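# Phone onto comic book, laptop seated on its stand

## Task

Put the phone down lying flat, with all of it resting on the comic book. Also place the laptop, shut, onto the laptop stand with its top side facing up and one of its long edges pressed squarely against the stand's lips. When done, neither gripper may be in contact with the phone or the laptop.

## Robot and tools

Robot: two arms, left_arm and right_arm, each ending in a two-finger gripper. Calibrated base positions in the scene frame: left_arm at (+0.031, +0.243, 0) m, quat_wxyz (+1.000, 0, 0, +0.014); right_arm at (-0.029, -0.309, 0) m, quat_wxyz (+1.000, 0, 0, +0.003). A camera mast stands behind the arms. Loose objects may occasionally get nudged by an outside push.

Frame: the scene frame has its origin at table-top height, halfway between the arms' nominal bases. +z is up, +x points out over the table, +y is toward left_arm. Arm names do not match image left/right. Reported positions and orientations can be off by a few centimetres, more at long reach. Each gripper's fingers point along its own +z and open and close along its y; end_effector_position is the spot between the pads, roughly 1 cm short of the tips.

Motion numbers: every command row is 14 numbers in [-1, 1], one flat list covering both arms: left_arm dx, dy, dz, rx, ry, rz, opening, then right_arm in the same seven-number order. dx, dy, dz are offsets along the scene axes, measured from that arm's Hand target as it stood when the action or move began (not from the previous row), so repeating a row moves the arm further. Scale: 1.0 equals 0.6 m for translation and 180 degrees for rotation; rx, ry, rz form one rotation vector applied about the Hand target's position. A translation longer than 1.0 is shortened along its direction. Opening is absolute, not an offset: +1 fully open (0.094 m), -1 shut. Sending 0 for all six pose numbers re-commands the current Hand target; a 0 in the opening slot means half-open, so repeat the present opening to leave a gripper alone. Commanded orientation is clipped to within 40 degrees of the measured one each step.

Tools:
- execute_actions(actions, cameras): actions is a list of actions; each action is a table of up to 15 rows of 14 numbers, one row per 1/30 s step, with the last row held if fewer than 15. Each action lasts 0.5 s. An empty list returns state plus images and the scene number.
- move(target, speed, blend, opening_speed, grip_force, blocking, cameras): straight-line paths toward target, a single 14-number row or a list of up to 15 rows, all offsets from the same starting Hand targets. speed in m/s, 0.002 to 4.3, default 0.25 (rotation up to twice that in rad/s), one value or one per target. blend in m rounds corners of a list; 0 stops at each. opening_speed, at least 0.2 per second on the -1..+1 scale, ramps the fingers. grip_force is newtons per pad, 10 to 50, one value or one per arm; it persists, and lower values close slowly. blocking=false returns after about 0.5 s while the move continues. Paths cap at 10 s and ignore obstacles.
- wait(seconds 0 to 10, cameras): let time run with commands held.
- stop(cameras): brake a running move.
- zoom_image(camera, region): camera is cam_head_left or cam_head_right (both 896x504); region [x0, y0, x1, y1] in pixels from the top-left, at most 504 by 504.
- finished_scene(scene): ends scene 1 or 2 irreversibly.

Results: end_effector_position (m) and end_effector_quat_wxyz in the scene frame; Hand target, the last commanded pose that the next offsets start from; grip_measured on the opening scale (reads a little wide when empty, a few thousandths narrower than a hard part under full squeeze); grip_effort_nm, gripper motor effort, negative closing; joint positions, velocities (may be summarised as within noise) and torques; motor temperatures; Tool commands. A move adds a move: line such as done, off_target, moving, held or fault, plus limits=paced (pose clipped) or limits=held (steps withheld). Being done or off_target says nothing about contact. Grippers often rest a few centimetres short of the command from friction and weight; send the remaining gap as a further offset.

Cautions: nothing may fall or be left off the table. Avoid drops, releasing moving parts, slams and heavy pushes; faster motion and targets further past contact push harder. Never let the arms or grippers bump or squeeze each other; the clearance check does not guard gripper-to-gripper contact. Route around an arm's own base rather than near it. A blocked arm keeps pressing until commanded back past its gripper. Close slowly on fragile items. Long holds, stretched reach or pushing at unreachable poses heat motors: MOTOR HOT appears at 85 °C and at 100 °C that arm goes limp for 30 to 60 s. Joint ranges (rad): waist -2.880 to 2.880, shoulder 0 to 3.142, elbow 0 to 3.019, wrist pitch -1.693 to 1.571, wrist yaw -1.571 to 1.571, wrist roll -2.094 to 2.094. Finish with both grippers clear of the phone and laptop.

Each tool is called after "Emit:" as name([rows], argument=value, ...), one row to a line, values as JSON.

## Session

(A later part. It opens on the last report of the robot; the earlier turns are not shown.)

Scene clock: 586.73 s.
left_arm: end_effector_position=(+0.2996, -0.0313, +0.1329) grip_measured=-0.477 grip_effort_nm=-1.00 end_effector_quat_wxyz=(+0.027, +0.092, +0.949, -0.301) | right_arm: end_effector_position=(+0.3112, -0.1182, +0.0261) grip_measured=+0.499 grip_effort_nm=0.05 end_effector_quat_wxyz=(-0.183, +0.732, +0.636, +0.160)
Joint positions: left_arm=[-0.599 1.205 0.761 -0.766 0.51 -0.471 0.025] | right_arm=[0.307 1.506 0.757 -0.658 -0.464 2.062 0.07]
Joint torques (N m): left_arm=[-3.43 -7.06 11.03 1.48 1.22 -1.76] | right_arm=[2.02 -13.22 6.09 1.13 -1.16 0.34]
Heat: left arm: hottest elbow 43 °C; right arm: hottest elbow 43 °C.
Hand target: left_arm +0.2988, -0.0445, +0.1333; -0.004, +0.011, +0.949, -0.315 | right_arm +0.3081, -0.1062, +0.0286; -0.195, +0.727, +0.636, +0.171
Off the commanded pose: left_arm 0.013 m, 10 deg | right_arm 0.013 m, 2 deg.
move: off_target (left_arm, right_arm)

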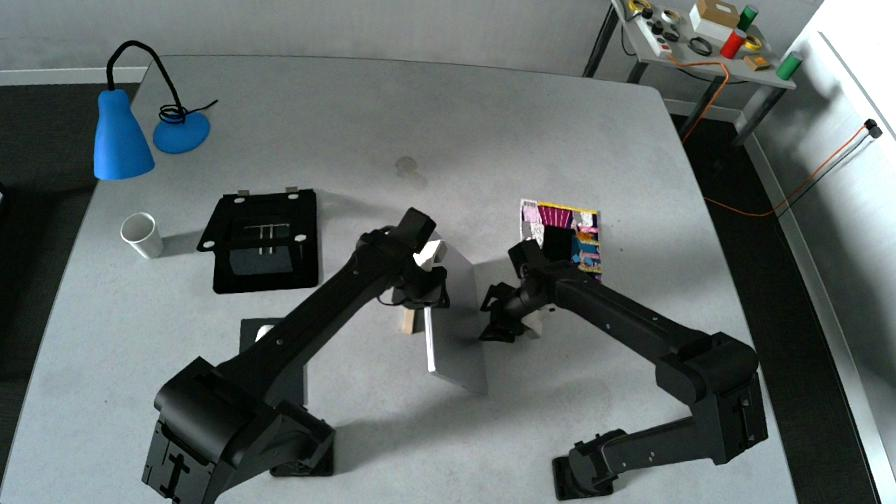

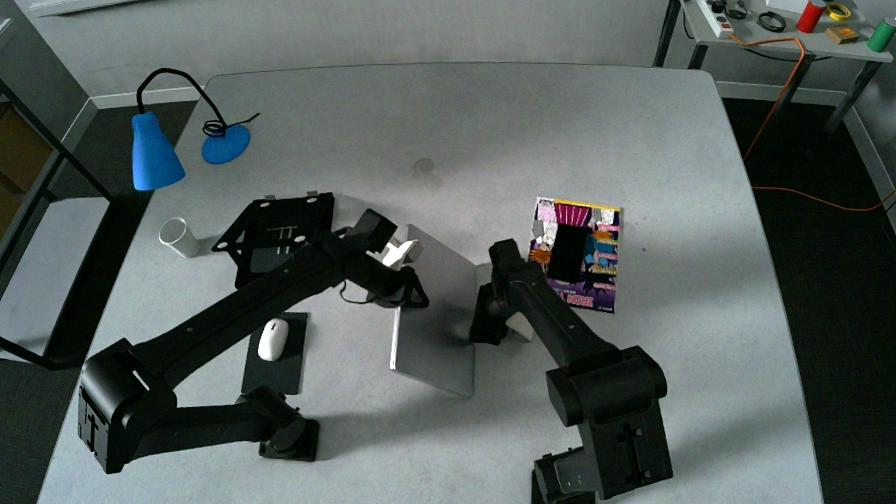

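Emit:
execute_actions(actions=[], cameras=["all"])

Scene clock: 618.03 s.
left_arm: end_effector_position=(+0.2996, -0.0313, +0.1329) grip_measured=-0.477 grip_effort_nm=-1.01 end_effector_quat_wxyz=(+0.027, +0.092, +0.949, -0.301) | right_arm: end_effector_position=(+0.3112, -0.1182, +0.0261) grip_measured=+0.499 grip_effort_nm=0.05 end_effector_quat_wxyz=(-0.183, +0.732, +0.636, +0.160)
Joint positions: left_arm=[-0.599 1.205 0.761 -0.766 0.51 -0.471 0.025] | right_arm=[0.307 1.506 0.757 -0.658 -0.464 2.062 0.07]
Joint velocities: within noise
Joint torques (N m): left_arm=[-2.96 -7.53 11.07 1.65 1.17 -1.73] | right_arm=[2.02 -13.22 6.12 1.14 -1.17 0.34]
Motor temperatures (°C): left_arm=[22 26 42 24 30 27 28] | right_arm=[26 37 43 25 27 23 25]
Heat: left arm: hottest elbow 42 °C; right arm: hottest elbow 43 °C.
Hand target: left_arm +0.2988, -0.0445, +0.1333; -0.004, +0.011, +0.949, -0.315 | right_arm +0.3081, -0.1062, +0.0286; -0.195, +0.727, +0.636, +0.171
Tool commands: left_gripper/opening=-0.8 right_gripper/opening=+0.5
Off the commanded pose: left_arm 0.013 m, 10 deg | right_arm 0.013 m, 2 deg.

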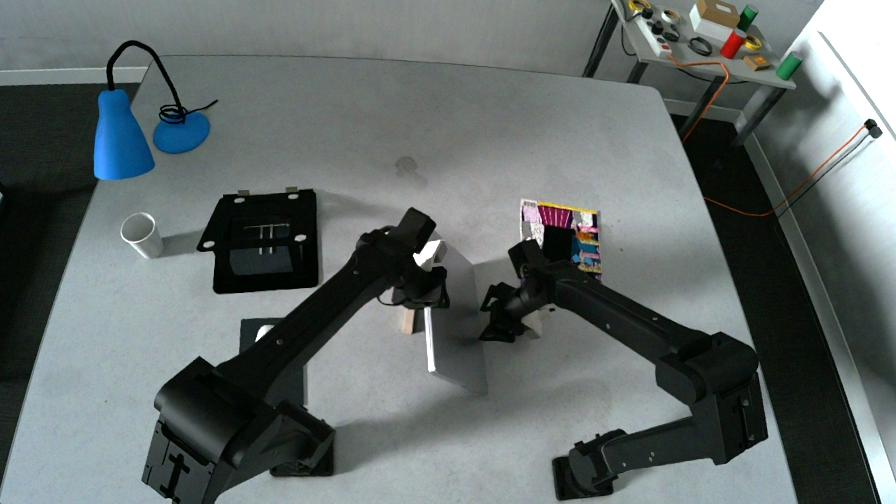

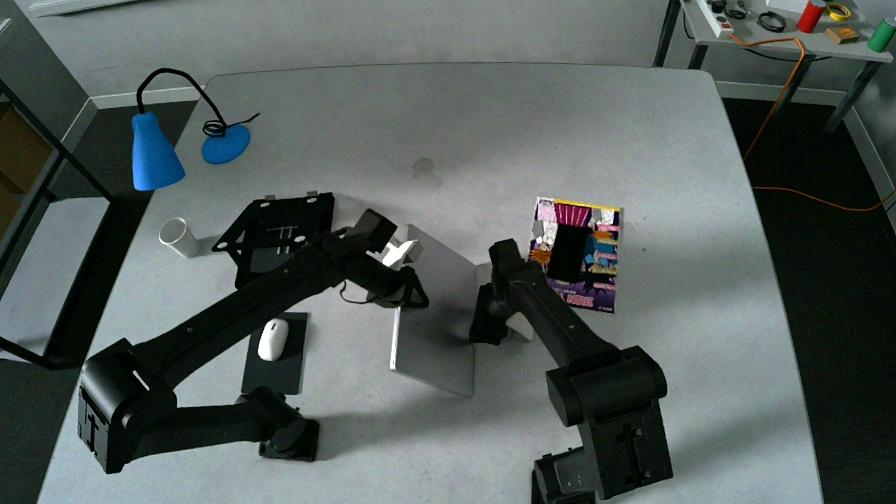

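Emit:
zoom_image(camera="cam_head_left", region=[370, 200, 550, 400])

Emit:
zoom_image(camera="cam_head_right", region=[350, 200, 530, 400])

Scaled by 2.520.

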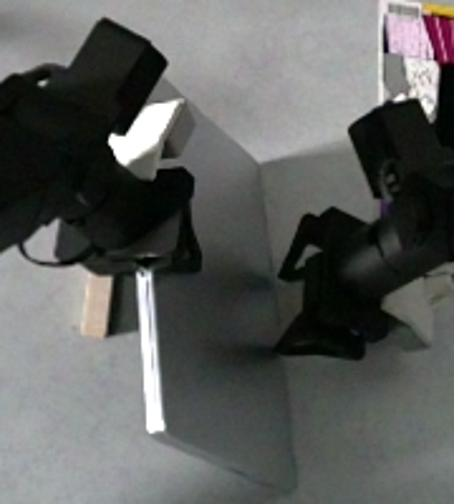

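Scaled by 2.520.

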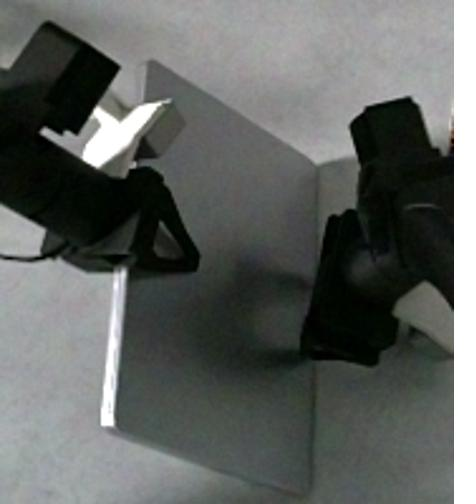

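Emit:
zoom_image(camera="cam_head_left", region=[395, 240, 465, 320])

Emit:
zoom_image(camera="cam_head_right", region=[370, 240, 440, 320])

Scaled by 6.300.

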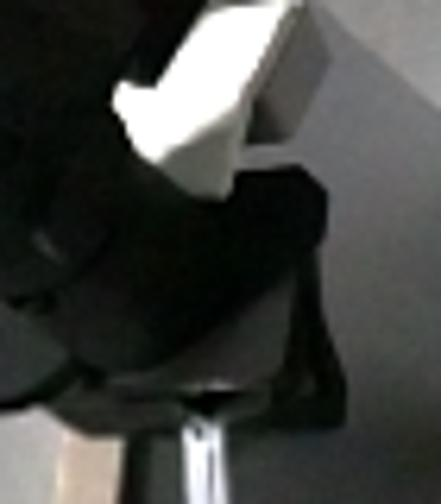

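Scaled by 6.300.

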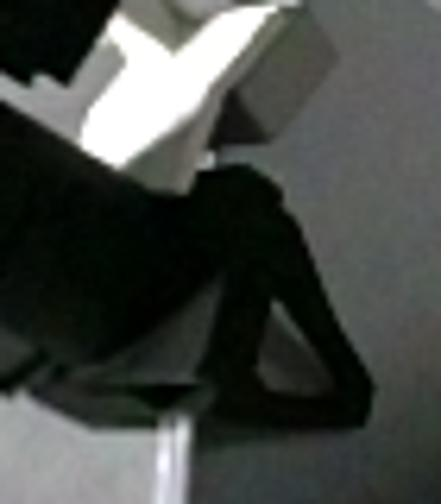

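Emit:
move(target=[0, 0, 0, 0.0003, 0.048, 0.0682, -0.8, 0, 0, 0, 0, 0, 0, 0.5], speed=0.3)

Scene clock: 684.43 s.
left_arm: end_effector_position=(+0.3003, -0.0342, +0.1344) grip_measured=-0.479 grip_effort_nm=-1.01 end_effector_quat_wxyz=(+0.020, +0.061, +0.950, -0.307) | right_arm: end_effector_position=(+0.3150, -0.1238, +0.0310) grip_measured=+0.499 grip_effort_nm=0.05 end_effector_quat_wxyz=(-0.175, +0.732, +0.637, +0.168)
Joint positions: left_arm=[-0.603 1.204 0.761 -0.753 0.514 -0.545 0.024] | right_arm=[0.293 1.49 0.755 -0.658 -0.458 2.049 0.07]
Joint torques (N m): left_arm=[-2.61 -6.36 11.48 0.84 1.53 -3.17] | right_arm=[3.02 -11.63 6.32 1.09 -1.39 0.44]
Heat: left arm: hottest elbow 42 °C; right arm: hottest elbow 43 °C.
Hand target: left_arm +0.2987, -0.0444, +0.1333; -0.042, -0.114, +0.942, -0.313 | right_arm +0.3082, -0.1061, +0.0286; -0.195, +0.727, +0.636, +0.171
Off the commanded pose: left_arm 0.010 m, 21 deg | right_arm 0.019 m, 2 deg.
move: off_target (left_arm, right_arm)

Emit:
execute_actions(actions=[], cameras=["all"])

Emit:
zoom_image(camera="cam_head_left", region=[370, 200, 550, 400])

Emit:
zoom_image(camera="cam_head_right", region=[350, 200, 530, 400])

Scene clock: 704.63 s.
left_arm: end_effector_position=(+0.3004, -0.0342, +0.1345) grip_measured=-0.479 grip_effort_nm=-1.00 end_effector_quat_wxyz=(+0.020, +0.061, +0.950, -0.307) | right_arm: end_effector_position=(+0.3150, -0.1239, +0.0310) grip_measured=+0.499 grip_effort_nm=0.05 end_effector_quat_wxyz=(-0.174, +0.732, +0.637, +0.168)
Joint positions: left_arm=[-0.603 1.204 0.761 -0.753 0.514 -0.545 0.024] | right_arm=[0.293 1.49 0.755 -0.658 -0.457 2.048 0.07]
Joint velocities: within noise
Joint torques (N m): left_arm=[-2.37 -6.3 11.45 0.83 1.46 -3.16] | right_arm=[2.9 -11.75 6.35 1.09 -1.39 0.45]
Motor temperatures (°C): left_arm=[22 26 42 24 32 38 29] | right_arm=[26 35 43 25 30 23 25]
Heat: left arm: hottest elbow 42 °C; right arm: hottest elbow 43 °C.
Hand target: left_arm +0.2988, -0.0445, +0.1333; -0.042, -0.114, +0.942, -0.313 | right_arm +0.3082, -0.1062, +0.0286; -0.194, +0.727, +0.636, +0.171
Tool commands: left_gripper/opening=-0.8 right_gripper/opening=+0.5
Off the commanded pose: left_arm 0.010 m, 21 deg | right_arm 0.019 m, 2 deg.

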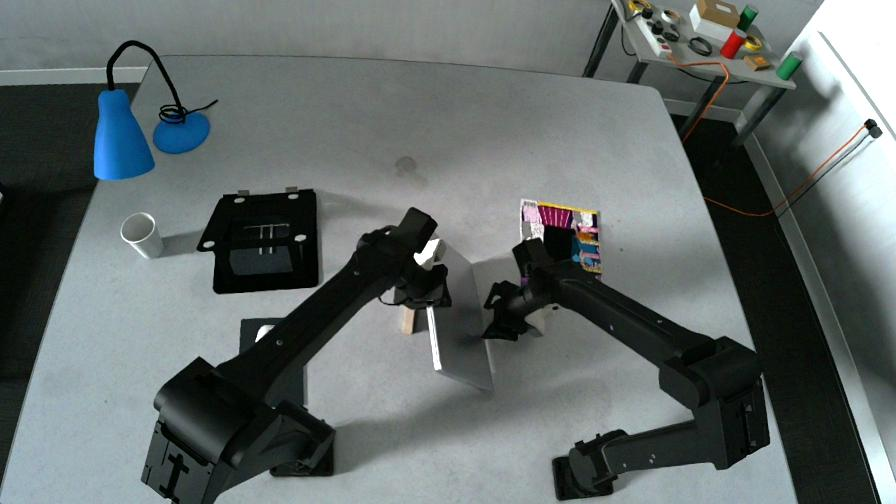

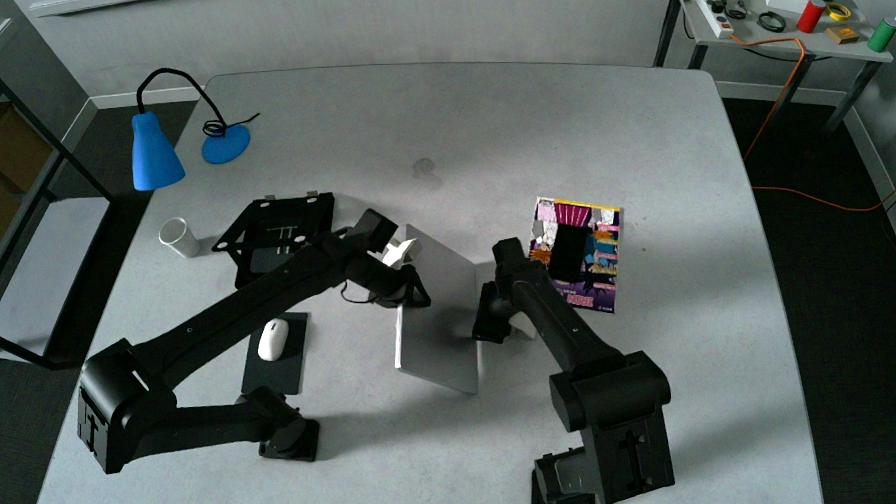

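Scaled by 2.520.

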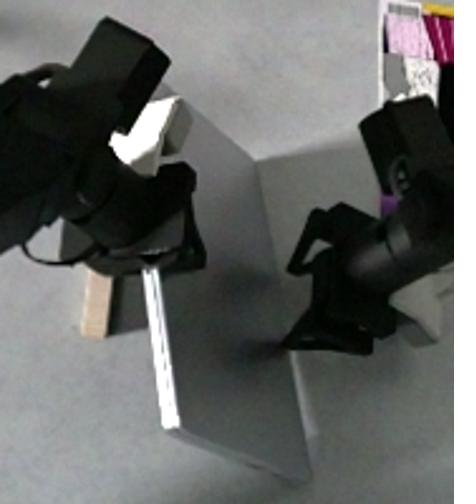

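Scaled by 2.520.

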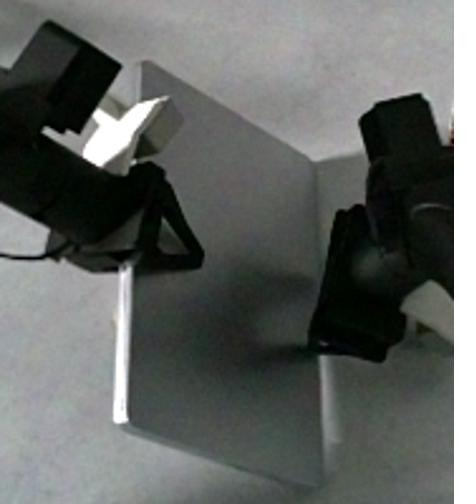

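Emit:
zoom_image(camera="cam_head_left", region=[400, 290, 500, 400])

Emit:
zoom_image(camera="cam_head_right", region=[385, 290, 495, 400])

Scaled by 4.582.

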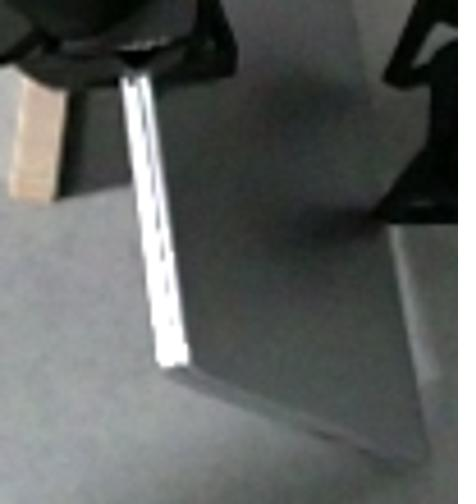

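Scaled by 4.582.

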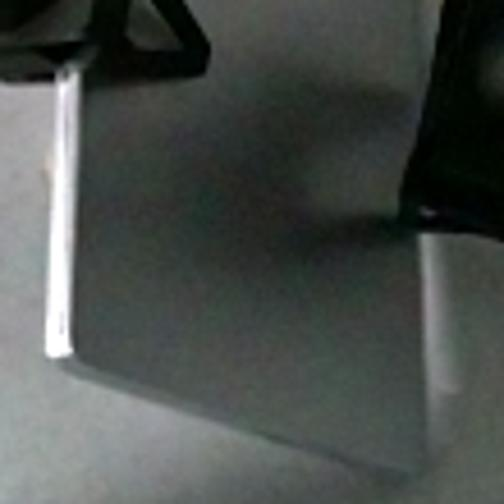

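Emit:
move(target=[0.002, 0.0172, 0.002, -0.0004, -0.048, -0.0682, -0.2, 0.005, -0.018, 0.0, 0, 0, 0, 0.5], speed=0.15, opening_speed=0.5)

Scene clock: 730.67 s.
left_arm: end_effector_position=(+0.2983, -0.0332, +0.1332) grip_measured=-0.200 grip_effort_nm=-0.01 end_effector_quat_wxyz=(+0.006, +0.037, +0.950, -0.309) | right_arm: end_effector_position=(+0.3135, -0.1198, +0.0340) grip_measured=+0.499 grip_effort_nm=0.05 end_effector_quat_wxyz=(-0.191, +0.726, +0.637, +0.176)
Joint positions: left_arm=[-0.6 1.205 0.757 -0.758 0.524 -0.593 0.038] | right_arm=[0.289 1.49 0.755 -0.658 -0.496 2.04 0.07]
Joint torques (N m): left_arm=[-1.38 -8.94 10.14 1.06 0.77 -0.47] | right_arm=[1.14 -11.58 6.5 0.64 -0.29 0.23]
Heat: left arm: hottest elbow 42 °C; right arm: hottest elbow 43 °C.
Hand target: left_arm +0.2999, -0.0342, +0.1345; -0.004, +0.011, +0.949, -0.315 | right_arm +0.3113, -0.1170, +0.0286; -0.195, +0.727, +0.636, +0.171
Off the commanded pose: left_arm 0.002 m, 3 deg | right_arm 0.007 m, 1 deg.
move: off_target (left_arm)

Emit:
move(target=[0.0, 0.03, 0.0475, 0, 0, 0, -0.2, 0, 0, 0, 0, 0, 0, 0.5], speed=0.12, cameras=["all"])

Emit:
zoom_image(camera="cam_head_left", region=[370, 200, 550, 400])

Emit:
zoom_image(camera="cam_head_right", region=[350, 200, 530, 400])

Scene clock: 735.77 s.
left_arm: end_effector_position=(+0.2849, -0.0103, +0.1310) grip_measured=-0.199 grip_effort_nm=-0.01 end_effector_quat_wxyz=(-0.037, +0.008, +0.956, -0.290) | right_arm: end_effector_position=(+0.3135, -0.1198, +0.0340) grip_measured=+0.499 grip_effort_nm=0.05 end_effector_quat_wxyz=(-0.191, +0.726, +0.637, +0.176)
Joint positions: left_arm=[-0.557 1.191 0.757 -0.883 0.543 -0.582 0.038] | right_arm=[0.289 1.49 0.755 -0.658 -0.496 2.04 0.07]
Joint torques (N m): left_arm=[0.03 -11.99 13.34 0.84 0.74 -0.05] | right_arm=[1.08 -11.52 6.48 0.64 -0.29 0.23]
Heat: left arm: hottest elbow 42 °C; right arm: hottest elbow 43 °C.
Hand target: left_arm +0.2999, -0.0162, +0.1630; -0.004, +0.011, +0.949, -0.315 | right_arm +0.3113, -0.1170, +0.0286; -0.195, +0.727, +0.636, +0.171
Off the commanded pose: left_arm 0.036 m, 5 deg | right_arm 0.006 m, 1 deg.
move: off_target (left_arm)

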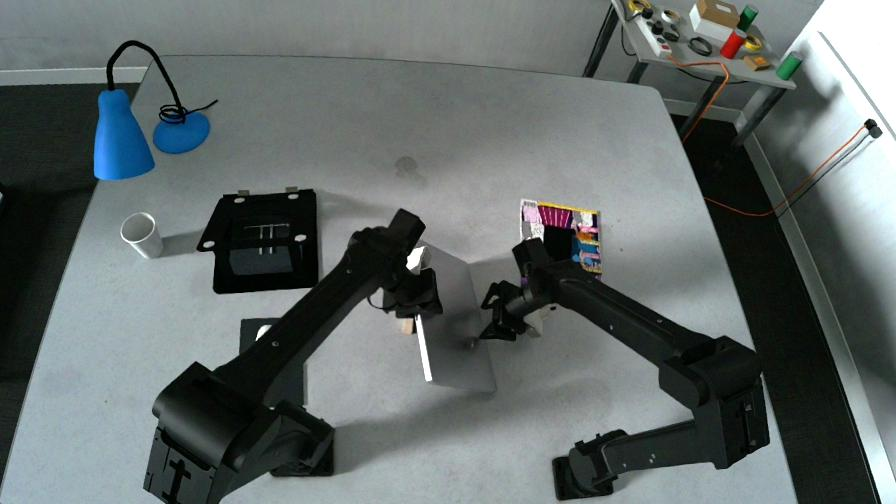

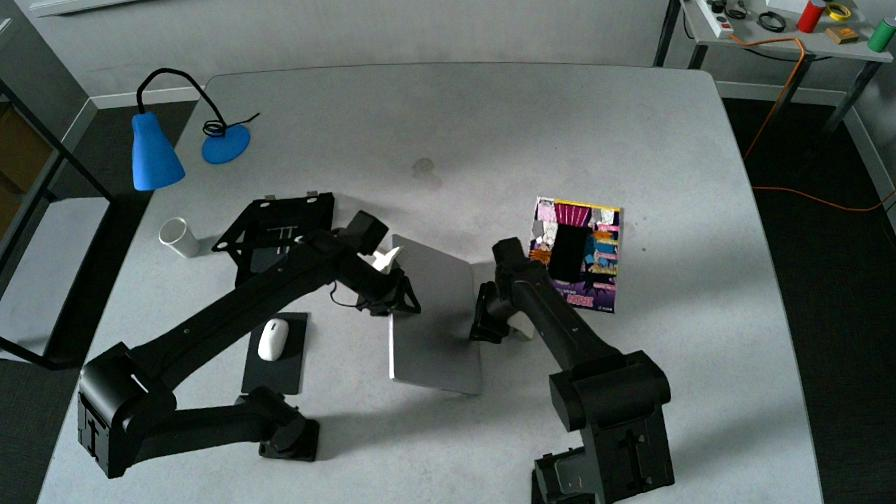

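Scaled by 2.520.

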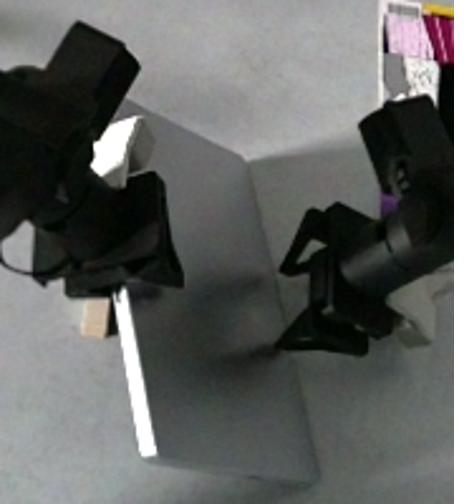

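Scaled by 2.520.

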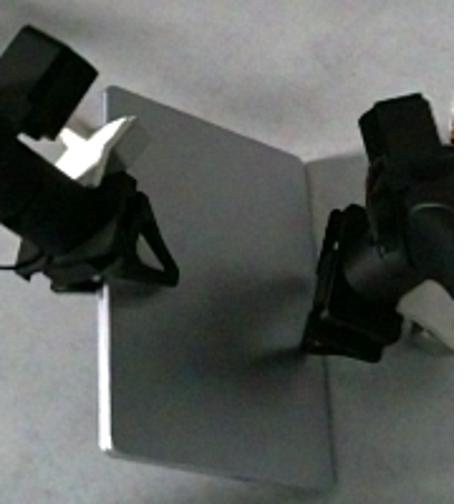

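Emit:
move(target=[0.0, 0.03, 0.0533, -0.037, 0.0123, 0.0184, -0.2, 0, 0, 0, 0, 0, 0, 0.5], speed=0.12, cameras=["all"])

Emit:
zoom_image(camera="cam_head_left", region=[370, 200, 550, 400])

Emit:
zoom_image(camera="cam_head_right", region=[350, 200, 530, 400])

Scene clock: 758.80 s.
left_arm: end_effector_position=(+0.2878, +0.0059, +0.1629) grip_measured=-0.199 grip_effort_nm=-0.01 end_effector_quat_wxyz=(-0.043, -0.029, +0.937, -0.345) | right_arm: end_effector_position=(+0.3135, -0.1198, +0.0340) grip_measured=+0.499 grip_effort_nm=0.05 end_effector_quat_wxyz=(-0.191, +0.726, +0.637, +0.176)
Joint positions: left_arm=[-0.46 1.118 0.757 -0.931 0.662 -0.591 0.038] | right_arm=[0.289 1.49 0.755 -0.658 -0.496 2.04 0.07]
Joint torques (N m): left_arm=[-0.21 -11.16 13.68 0.88 1.09 -0.01] | right_arm=[1.08 -11.52 6.49 0.62 -0.29 0.23]
Motor temperatures (°C): left_arm=[22 26 45 24 31 33 28] | right_arm=[26 35 43 25 28 23 25]
Heat: left arm: hottest elbow 45 °C; right arm: hottest elbow 43 °C.
Hand target: left_arm +0.2999, +0.0019, +0.1949; -0.013, -0.022, +0.929, -0.369 | right_arm +0.3113, -0.1170, +0.0286; -0.195, +0.727, +0.636, +0.171
Off the commanded pose: left_arm 0.034 m, 5 deg | right_arm 0.006 m, 1 deg.
move: off_target (left_arm)

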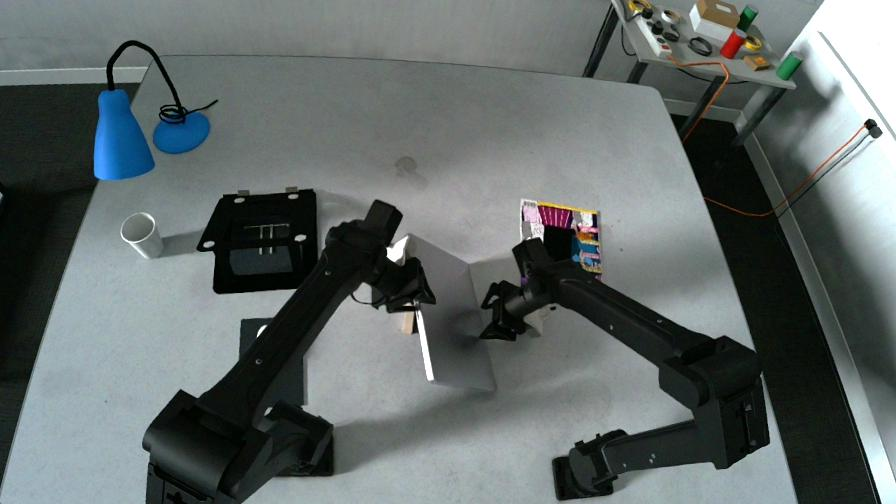

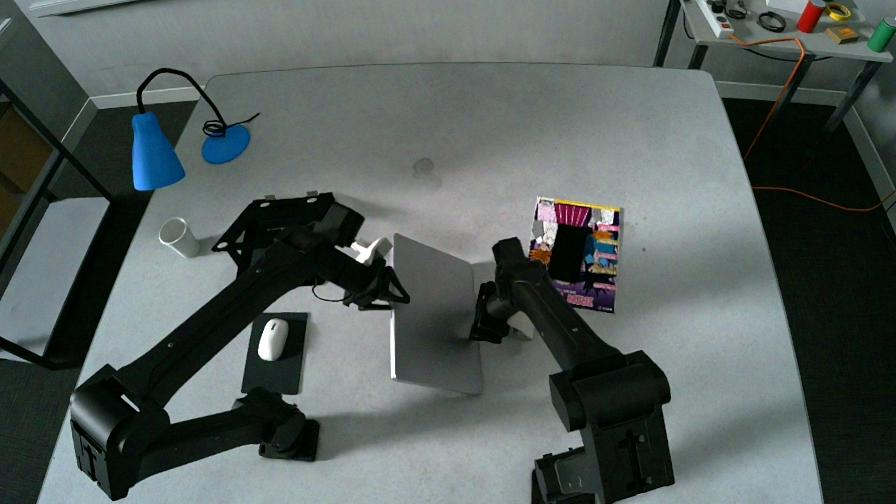

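Scaled by 2.520.

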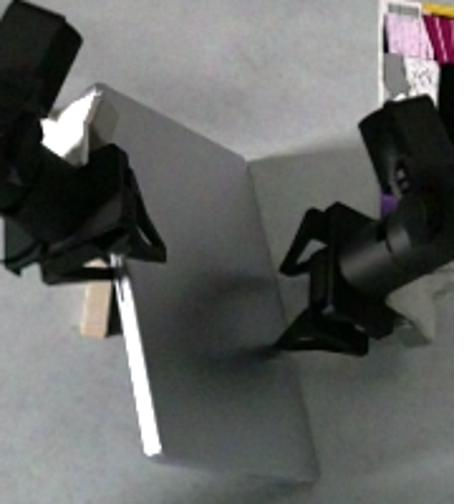

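Scaled by 2.520.

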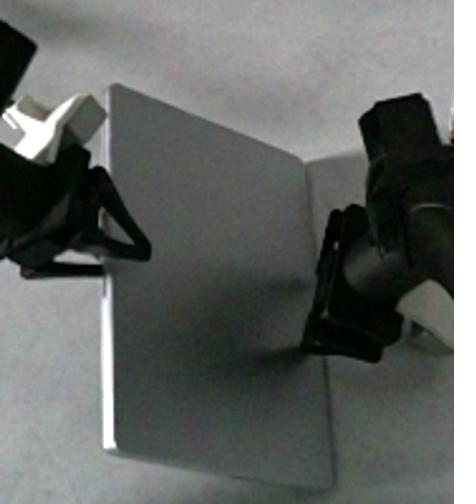

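Emit:
move(target=[0.0, 0.0133, 0.0267, 0, 0, 0, -0.2, 0, 0, 0, 0, 0, 0, 0.5], speed=0.12, cameras=["all"])

Emit:
zoom_image(camera="cam_head_left", region=[370, 200, 550, 400])

Emit:
zoom_image(camera="cam_head_right", region=[350, 200, 530, 400])

Scene clock: 768.43 s.
left_arm: end_effector_position=(+0.2818, +0.0191, +0.1676) grip_measured=-0.199 grip_effort_nm=-0.01 end_effector_quat_wxyz=(-0.052, -0.042, +0.938, -0.340) | right_arm: end_effector_position=(+0.3135, -0.1198, +0.0340) grip_measured=+0.499 grip_effort_nm=0.05 end_effector_quat_wxyz=(-0.191, +0.726, +0.637, +0.176)
Joint positions: left_arm=[-0.429 1.092 0.757 -0.996 0.666 -0.573 0.038] | right_arm=[0.289 1.49 0.755 -0.658 -0.496 2.04 0.07]
Joint torques (N m): left_arm=[-0.56 -9.99 16.46 0.66 1.25 0.17] | right_arm=[1.14 -11.58 6.49 0.62 -0.3 0.23]
Heat: left arm: hottest elbow 46 °C; right arm: hottest elbow 43 °C.
Hand target: left_arm +0.2999, +0.0098, +0.2110; -0.013, -0.022, +0.929, -0.370 | right_arm +0.3113, -0.1170, +0.0286; -0.195, +0.727, +0.636, +0.171
Off the commanded pose: left_arm 0.048 m, 6 deg | right_arm 0.006 m, 1 deg.
move: off_target (left_arm)

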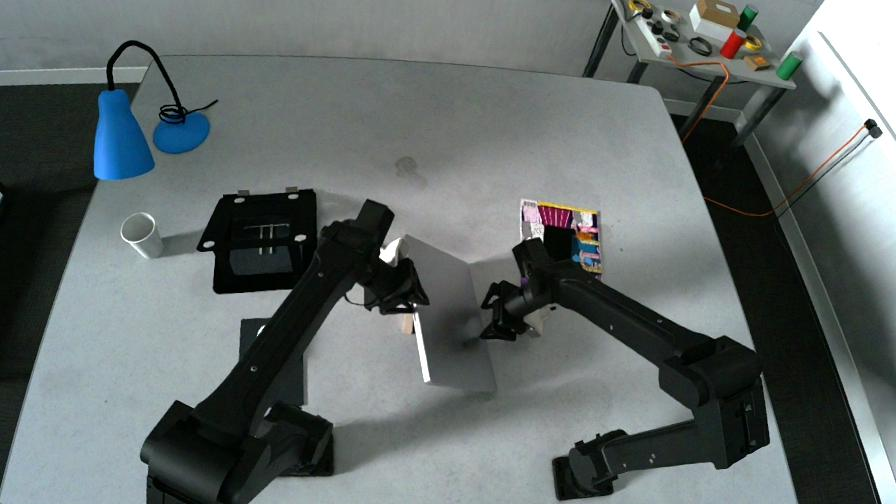

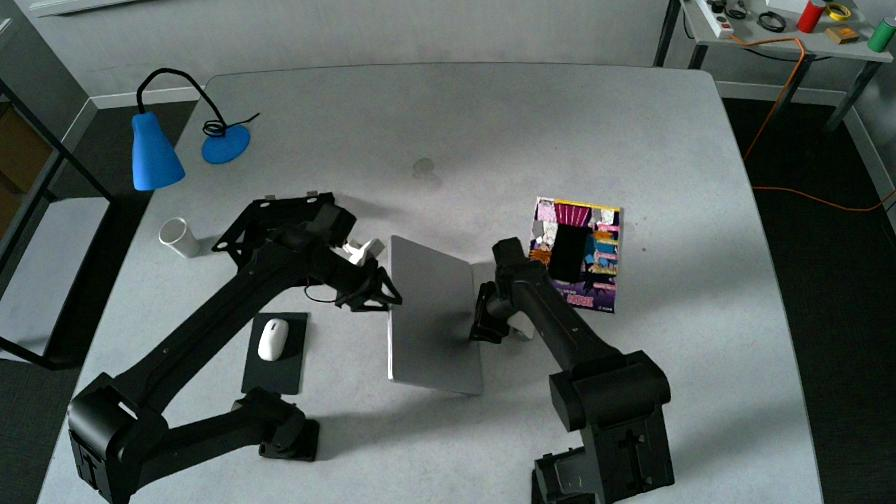

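Scaled by 2.520.

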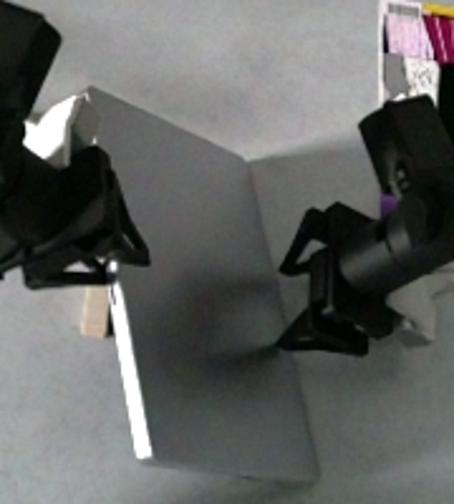

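Scaled by 2.520.

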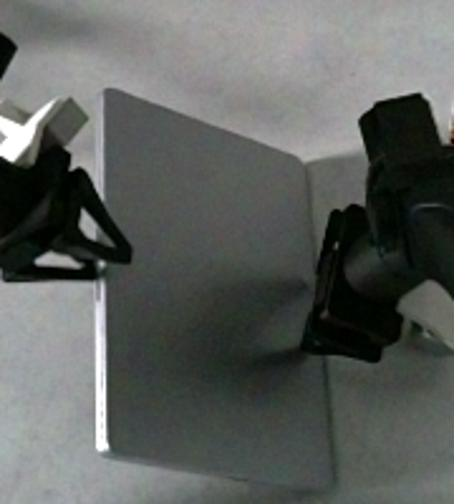

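Emit:
move(target=[0.0, 0.0, 0.0, 0, 0, 0, -0.8, 0, 0, 0, 0, 0, 0, 0.5], speed=0.12, opening_speed=0.4, cameras=["all"])

Emit:
zoom_image(camera="cam_head_left", region=[370, 200, 550, 400])

Emit:
zoom_image(camera="cam_head_right", region=[350, 200, 530, 400])

Scene clock: 773.97 s.
left_arm: end_effector_position=(+0.2815, +0.0199, +0.1683) grip_measured=-0.686 grip_effort_nm=-0.96 end_effector_quat_wxyz=(-0.051, -0.041, +0.938, -0.340) | right_arm: end_effector_position=(+0.3135, -0.1198, +0.0340) grip_measured=+0.499 grip_effort_nm=0.05 end_effector_quat_wxyz=(-0.191, +0.726, +0.637, +0.176)
Joint positions: left_arm=[-0.427 1.089 0.757 -0.999 0.667 -0.57 0.015] | right_arm=[0.289 1.49 0.755 -0.658 -0.496 2.04 0.07]
Joint torques (N m): left_arm=[-0.79 -10.23 16.49 0.54 1.22 0.15] | right_arm=[1.2 -11.58 6.49 0.61 -0.3 0.23]
Heat: left arm: hottest elbow 47 °C; right arm: hottest elbow 43 °C.
Hand target: left_arm +0.2999, +0.0099, +0.2110; -0.013, -0.022, +0.929, -0.370 | right_arm +0.3113, -0.1170, +0.0286; -0.195, +0.727, +0.636, +0.171
Off the commanded pose: left_arm 0.048 m, 6 deg | right_arm 0.006 m, 1 deg.
move: off_target (left_arm)

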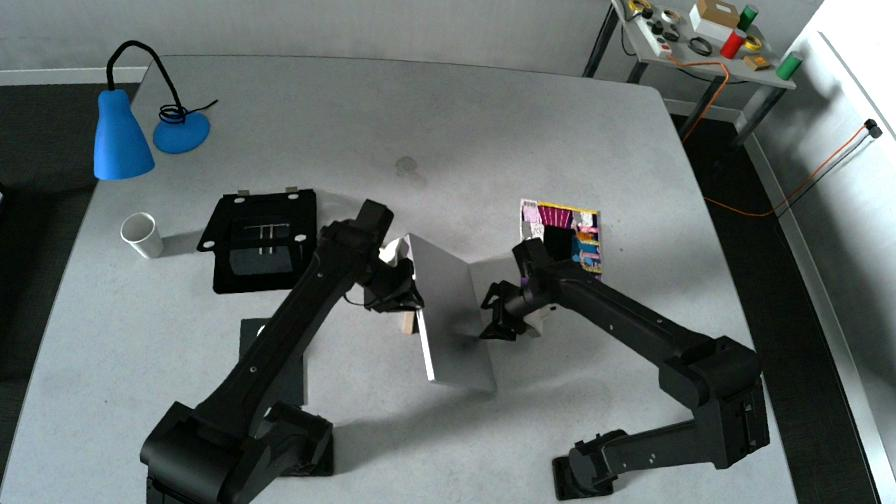

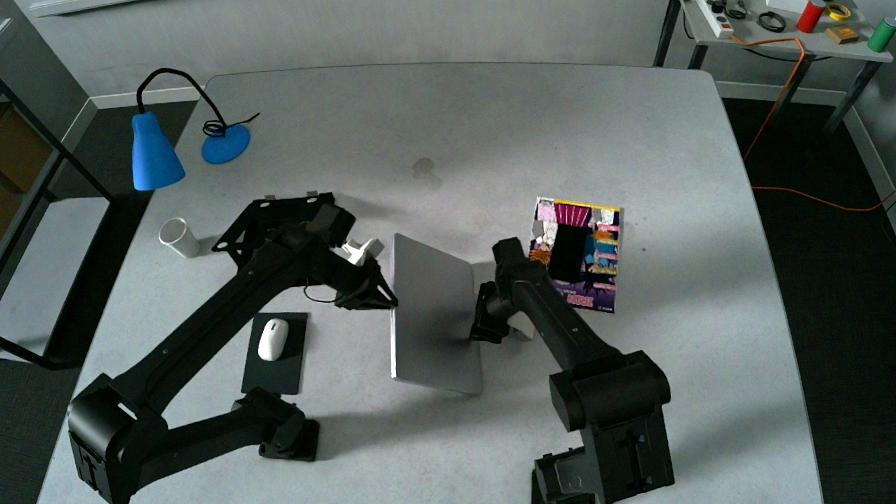

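Scaled by 2.520.

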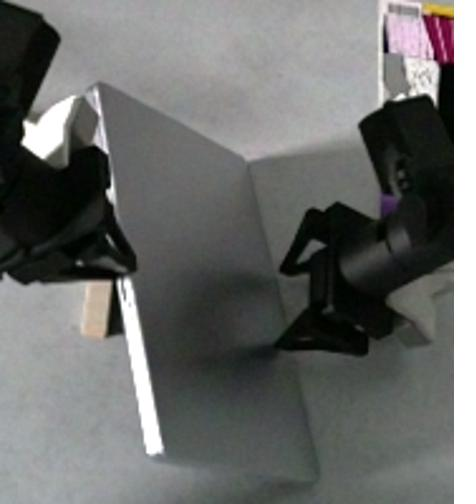

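Scaled by 2.520.

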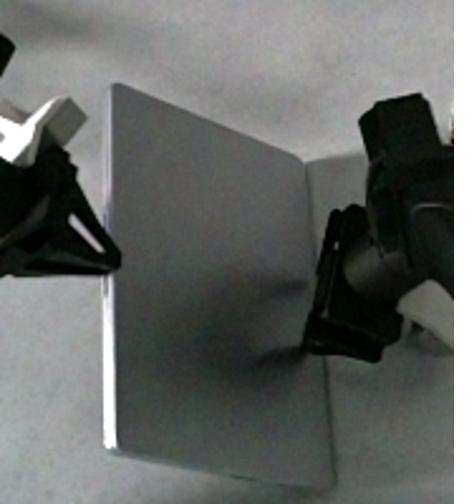

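Emit:
move(target=[0.0, -0.0333, -0.0333, 0, 0, 0, -0.45, 0, 0, 0, 0, 0, 0, 0.5], speed=0.12, opening_speed=0.6, cameras=["all"])

Emit:
zoom_image(camera="cam_head_right", region=[350, 200, 530, 400])

Scene clock: 786.73 s.
left_arm: end_effector_position=(+0.2865, +0.0085, +0.1712) grip_measured=-0.451 grip_effort_nm=0.08 end_effector_quat_wxyz=(-0.039, -0.045, +0.936, -0.348) | right_arm: end_effector_position=(+0.3137, -0.1202, +0.0338) grip_measured=+0.499 grip_effort_nm=0.05 end_effector_quat_wxyz=(-0.190, +0.726, +0.637, +0.175)
Joint positions: left_arm=[-0.456 1.088 0.757 -0.94 0.659 -0.627 0.026] | right_arm=[0.289 1.49 0.755 -0.658 -0.493 2.04 0.07]
Joint torques (N m): left_arm=[-4.25 -7.12 13.63 2.51 0.79 0.01] | right_arm=[1.08 -11.52 6.48 0.59 -0.39 0.23]
Heat: left arm: hottest elbow 48 °C; right arm: hottest elbow 43 °C.
Hand target: left_arm +0.2999, -0.0101, +0.1911; -0.013, -0.022, +0.929, -0.370 | right_arm +0.3113, -0.1170, +0.0286; -0.195, +0.727, +0.636, +0.171
Off the commanded pose: left_arm 0.030 m, 5 deg | right_arm 0.007 m, 1 deg.
move: off_target (left_arm)

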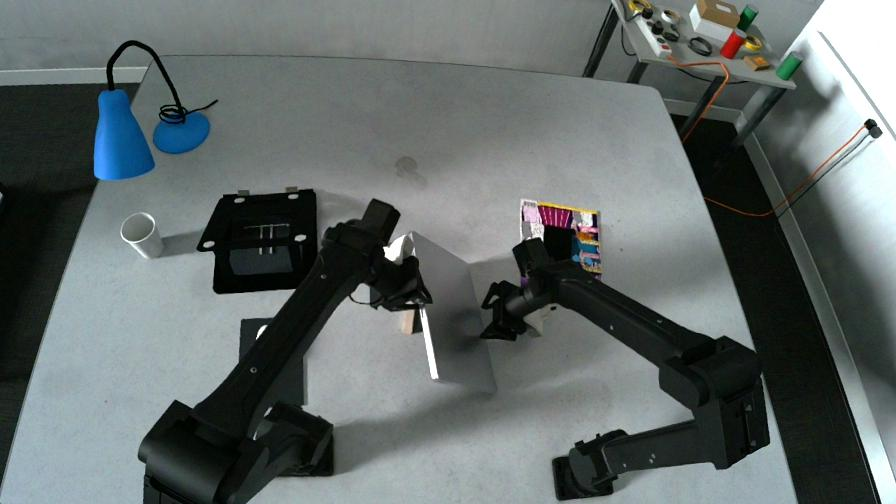

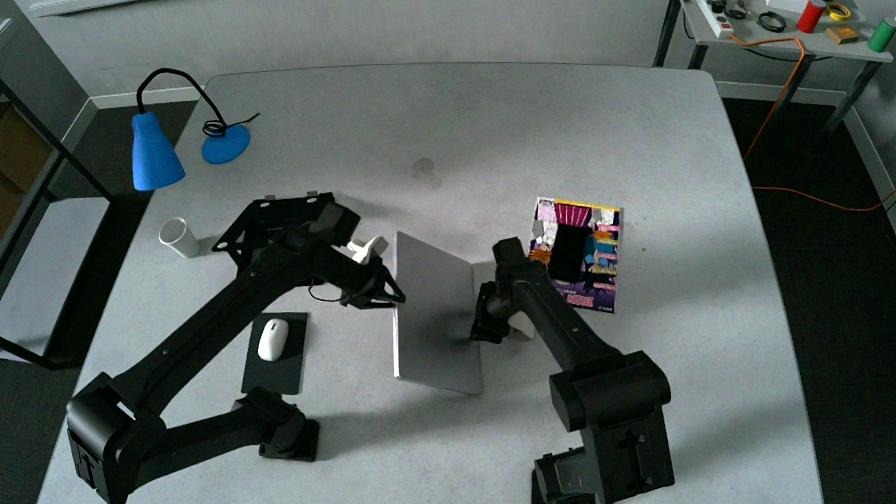

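Scaled by 2.520.

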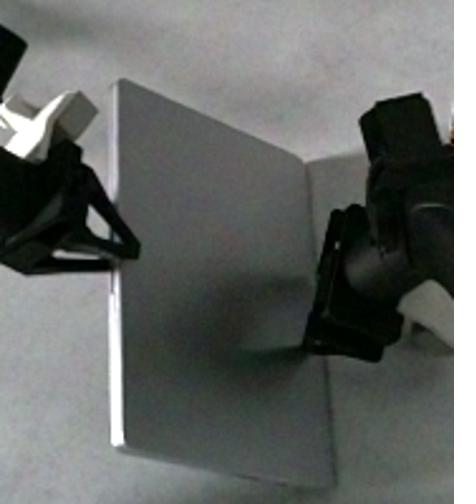

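Emit:
move(target=[0.0, -0.017, -0.0367, 0, 0, 0, -0.45, 0, 0, 0, 0, 0, 0, 0.5], speed=0.12, cameras=["all"])

Emit:
zoom_image(camera="cam_head_right", region=[350, 200, 530, 400])

Scene clock: 792.97 s.
left_arm: end_effector_position=(+0.2968, -0.0039, +0.1626) grip_measured=-0.451 grip_effort_nm=0.08 end_effector_quat_wxyz=(-0.023, -0.042, +0.934, -0.354) | right_arm: end_effector_position=(+0.3137, -0.1206, +0.0337) grip_measured=+0.499 grip_effort_nm=0.05 end_effector_quat_wxyz=(-0.189, +0.727, +0.637, +0.175)
Joint positions: left_arm=[-0.482 1.117 0.746 -0.844 0.645 -0.663 0.026] | right_arm=[0.288 1.49 0.755 -0.658 -0.492 2.04 0.07]
Joint torques (N m): left_arm=[-3.25 -7.65 10.88 2.71 0.81 0.05] | right_arm=[1.14 -11.58 6.49 0.65 -0.42 0.23]
Heat: left arm: hottest elbow 48 °C; right arm: hottest elbow 43 °C.
Hand target: left_arm +0.2998, -0.0204, +0.1690; -0.013, -0.022, +0.929, -0.370 | right_arm +0.3113, -0.1170, +0.0286; -0.195, +0.727, +0.636, +0.171
Off the commanded pose: left_arm 0.018 m, 3 deg | right_arm 0.007 m, 1 deg.
move: off_target (left_arm)

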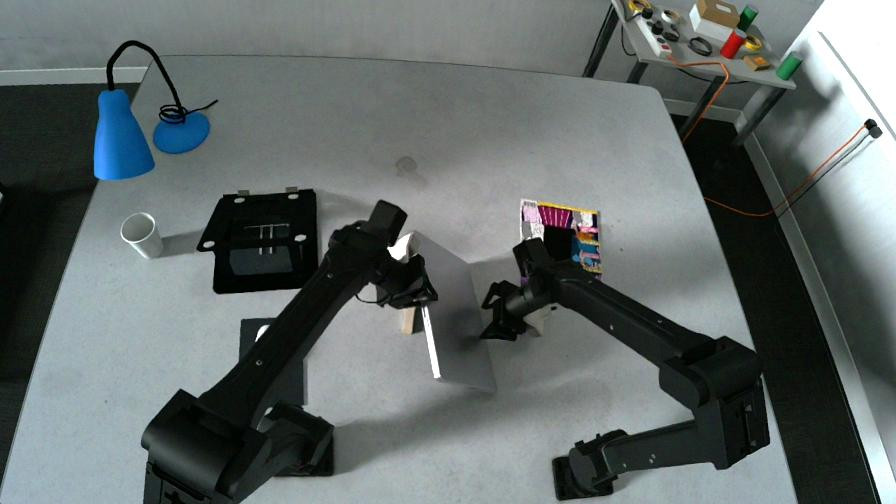

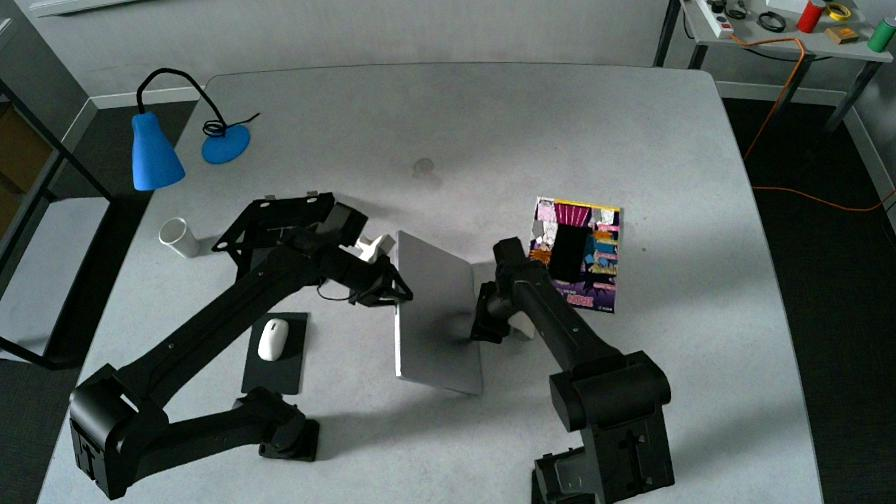

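Scaled by 2.520.

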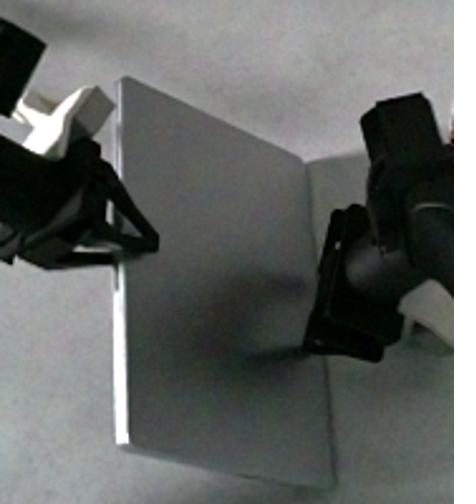

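Emit:
move(target=[0.0, 0.0, 0.0, 0, 0, 0, -0.8, 0, 0, 0, 0, 0, 0, 0.5], speed=0.12, opening_speed=0.4, cameras=["all"])

Emit:
zoom_image(camera="cam_head_right", region=[350, 200, 530, 400])

Emit:
zoom_image(camera="cam_head_left", region=[370, 200, 550, 400])

Scene clock: 797.03 s.
left_arm: end_effector_position=(+0.2971, -0.0035, +0.1623) grip_measured=-0.633 grip_effort_nm=-1.00 end_effector_quat_wxyz=(-0.022, -0.042, +0.935, -0.352) | right_arm: end_effector_position=(+0.3138, -0.1207, +0.0336) grip_measured=+0.499 grip_effort_nm=0.05 end_effector_quat_wxyz=(-0.189, +0.727, +0.637, +0.174)
Joint positions: left_arm=[-0.482 1.117 0.746 -0.844 0.642 -0.664 0.017] | right_arm=[0.288 1.49 0.755 -0.658 -0.491 2.04 0.07]
Joint torques (N m): left_arm=[-4.01 -6.95 10.93 2.73 0.94 -0.04] | right_arm=[1.14 -11.46 6.49 0.65 -0.45 0.23]
Heat: left arm: hottest elbow 48 °C; right arm: hottest elbow 43 °C.
Hand target: left_arm +0.2999, -0.0203, +0.1690; -0.013, -0.022, +0.929, -0.369 | right_arm +0.3112, -0.1169, +0.0286; -0.195, +0.727, +0.636, +0.171
Off the commanded pose: left_arm 0.018 m, 3 deg | right_arm 0.007 m, 1 deg.
move: off_target (left_arm)

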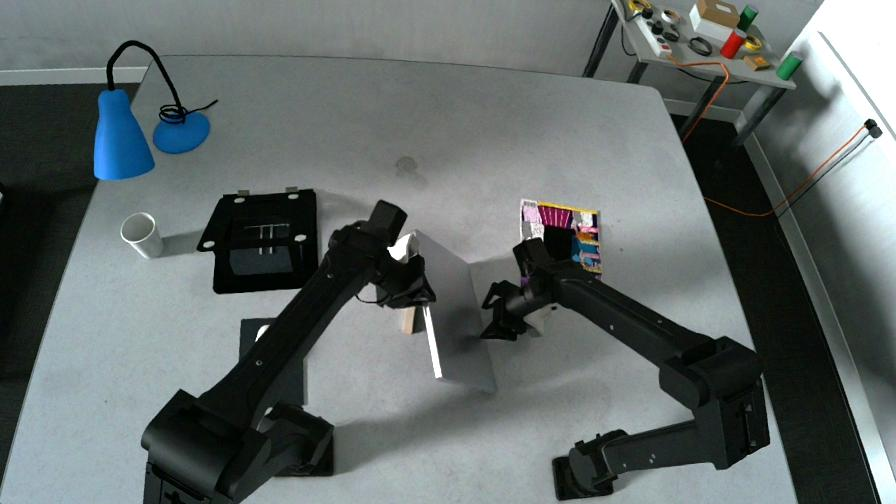

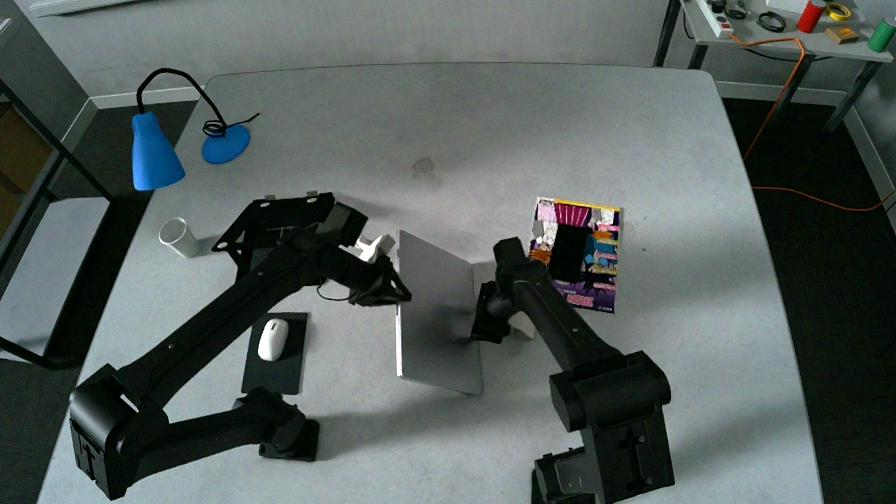

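Scaled by 2.520.

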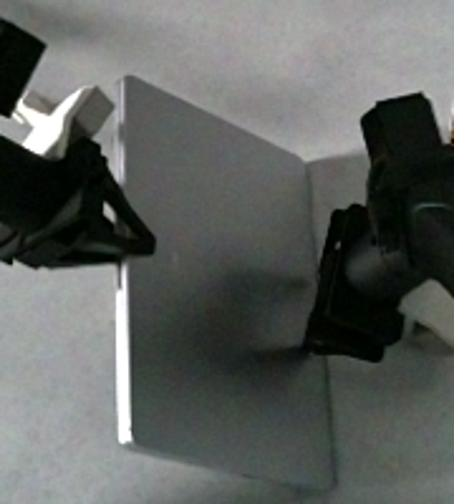

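Scaled by 2.520.

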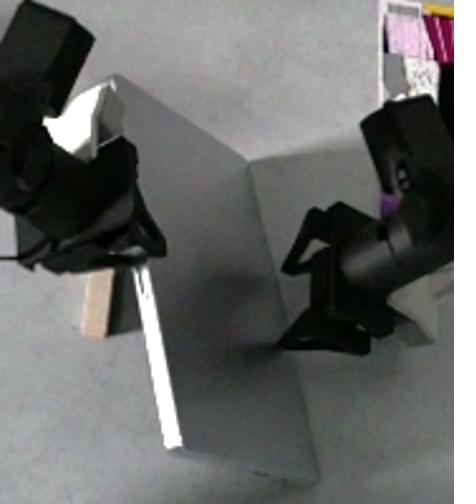

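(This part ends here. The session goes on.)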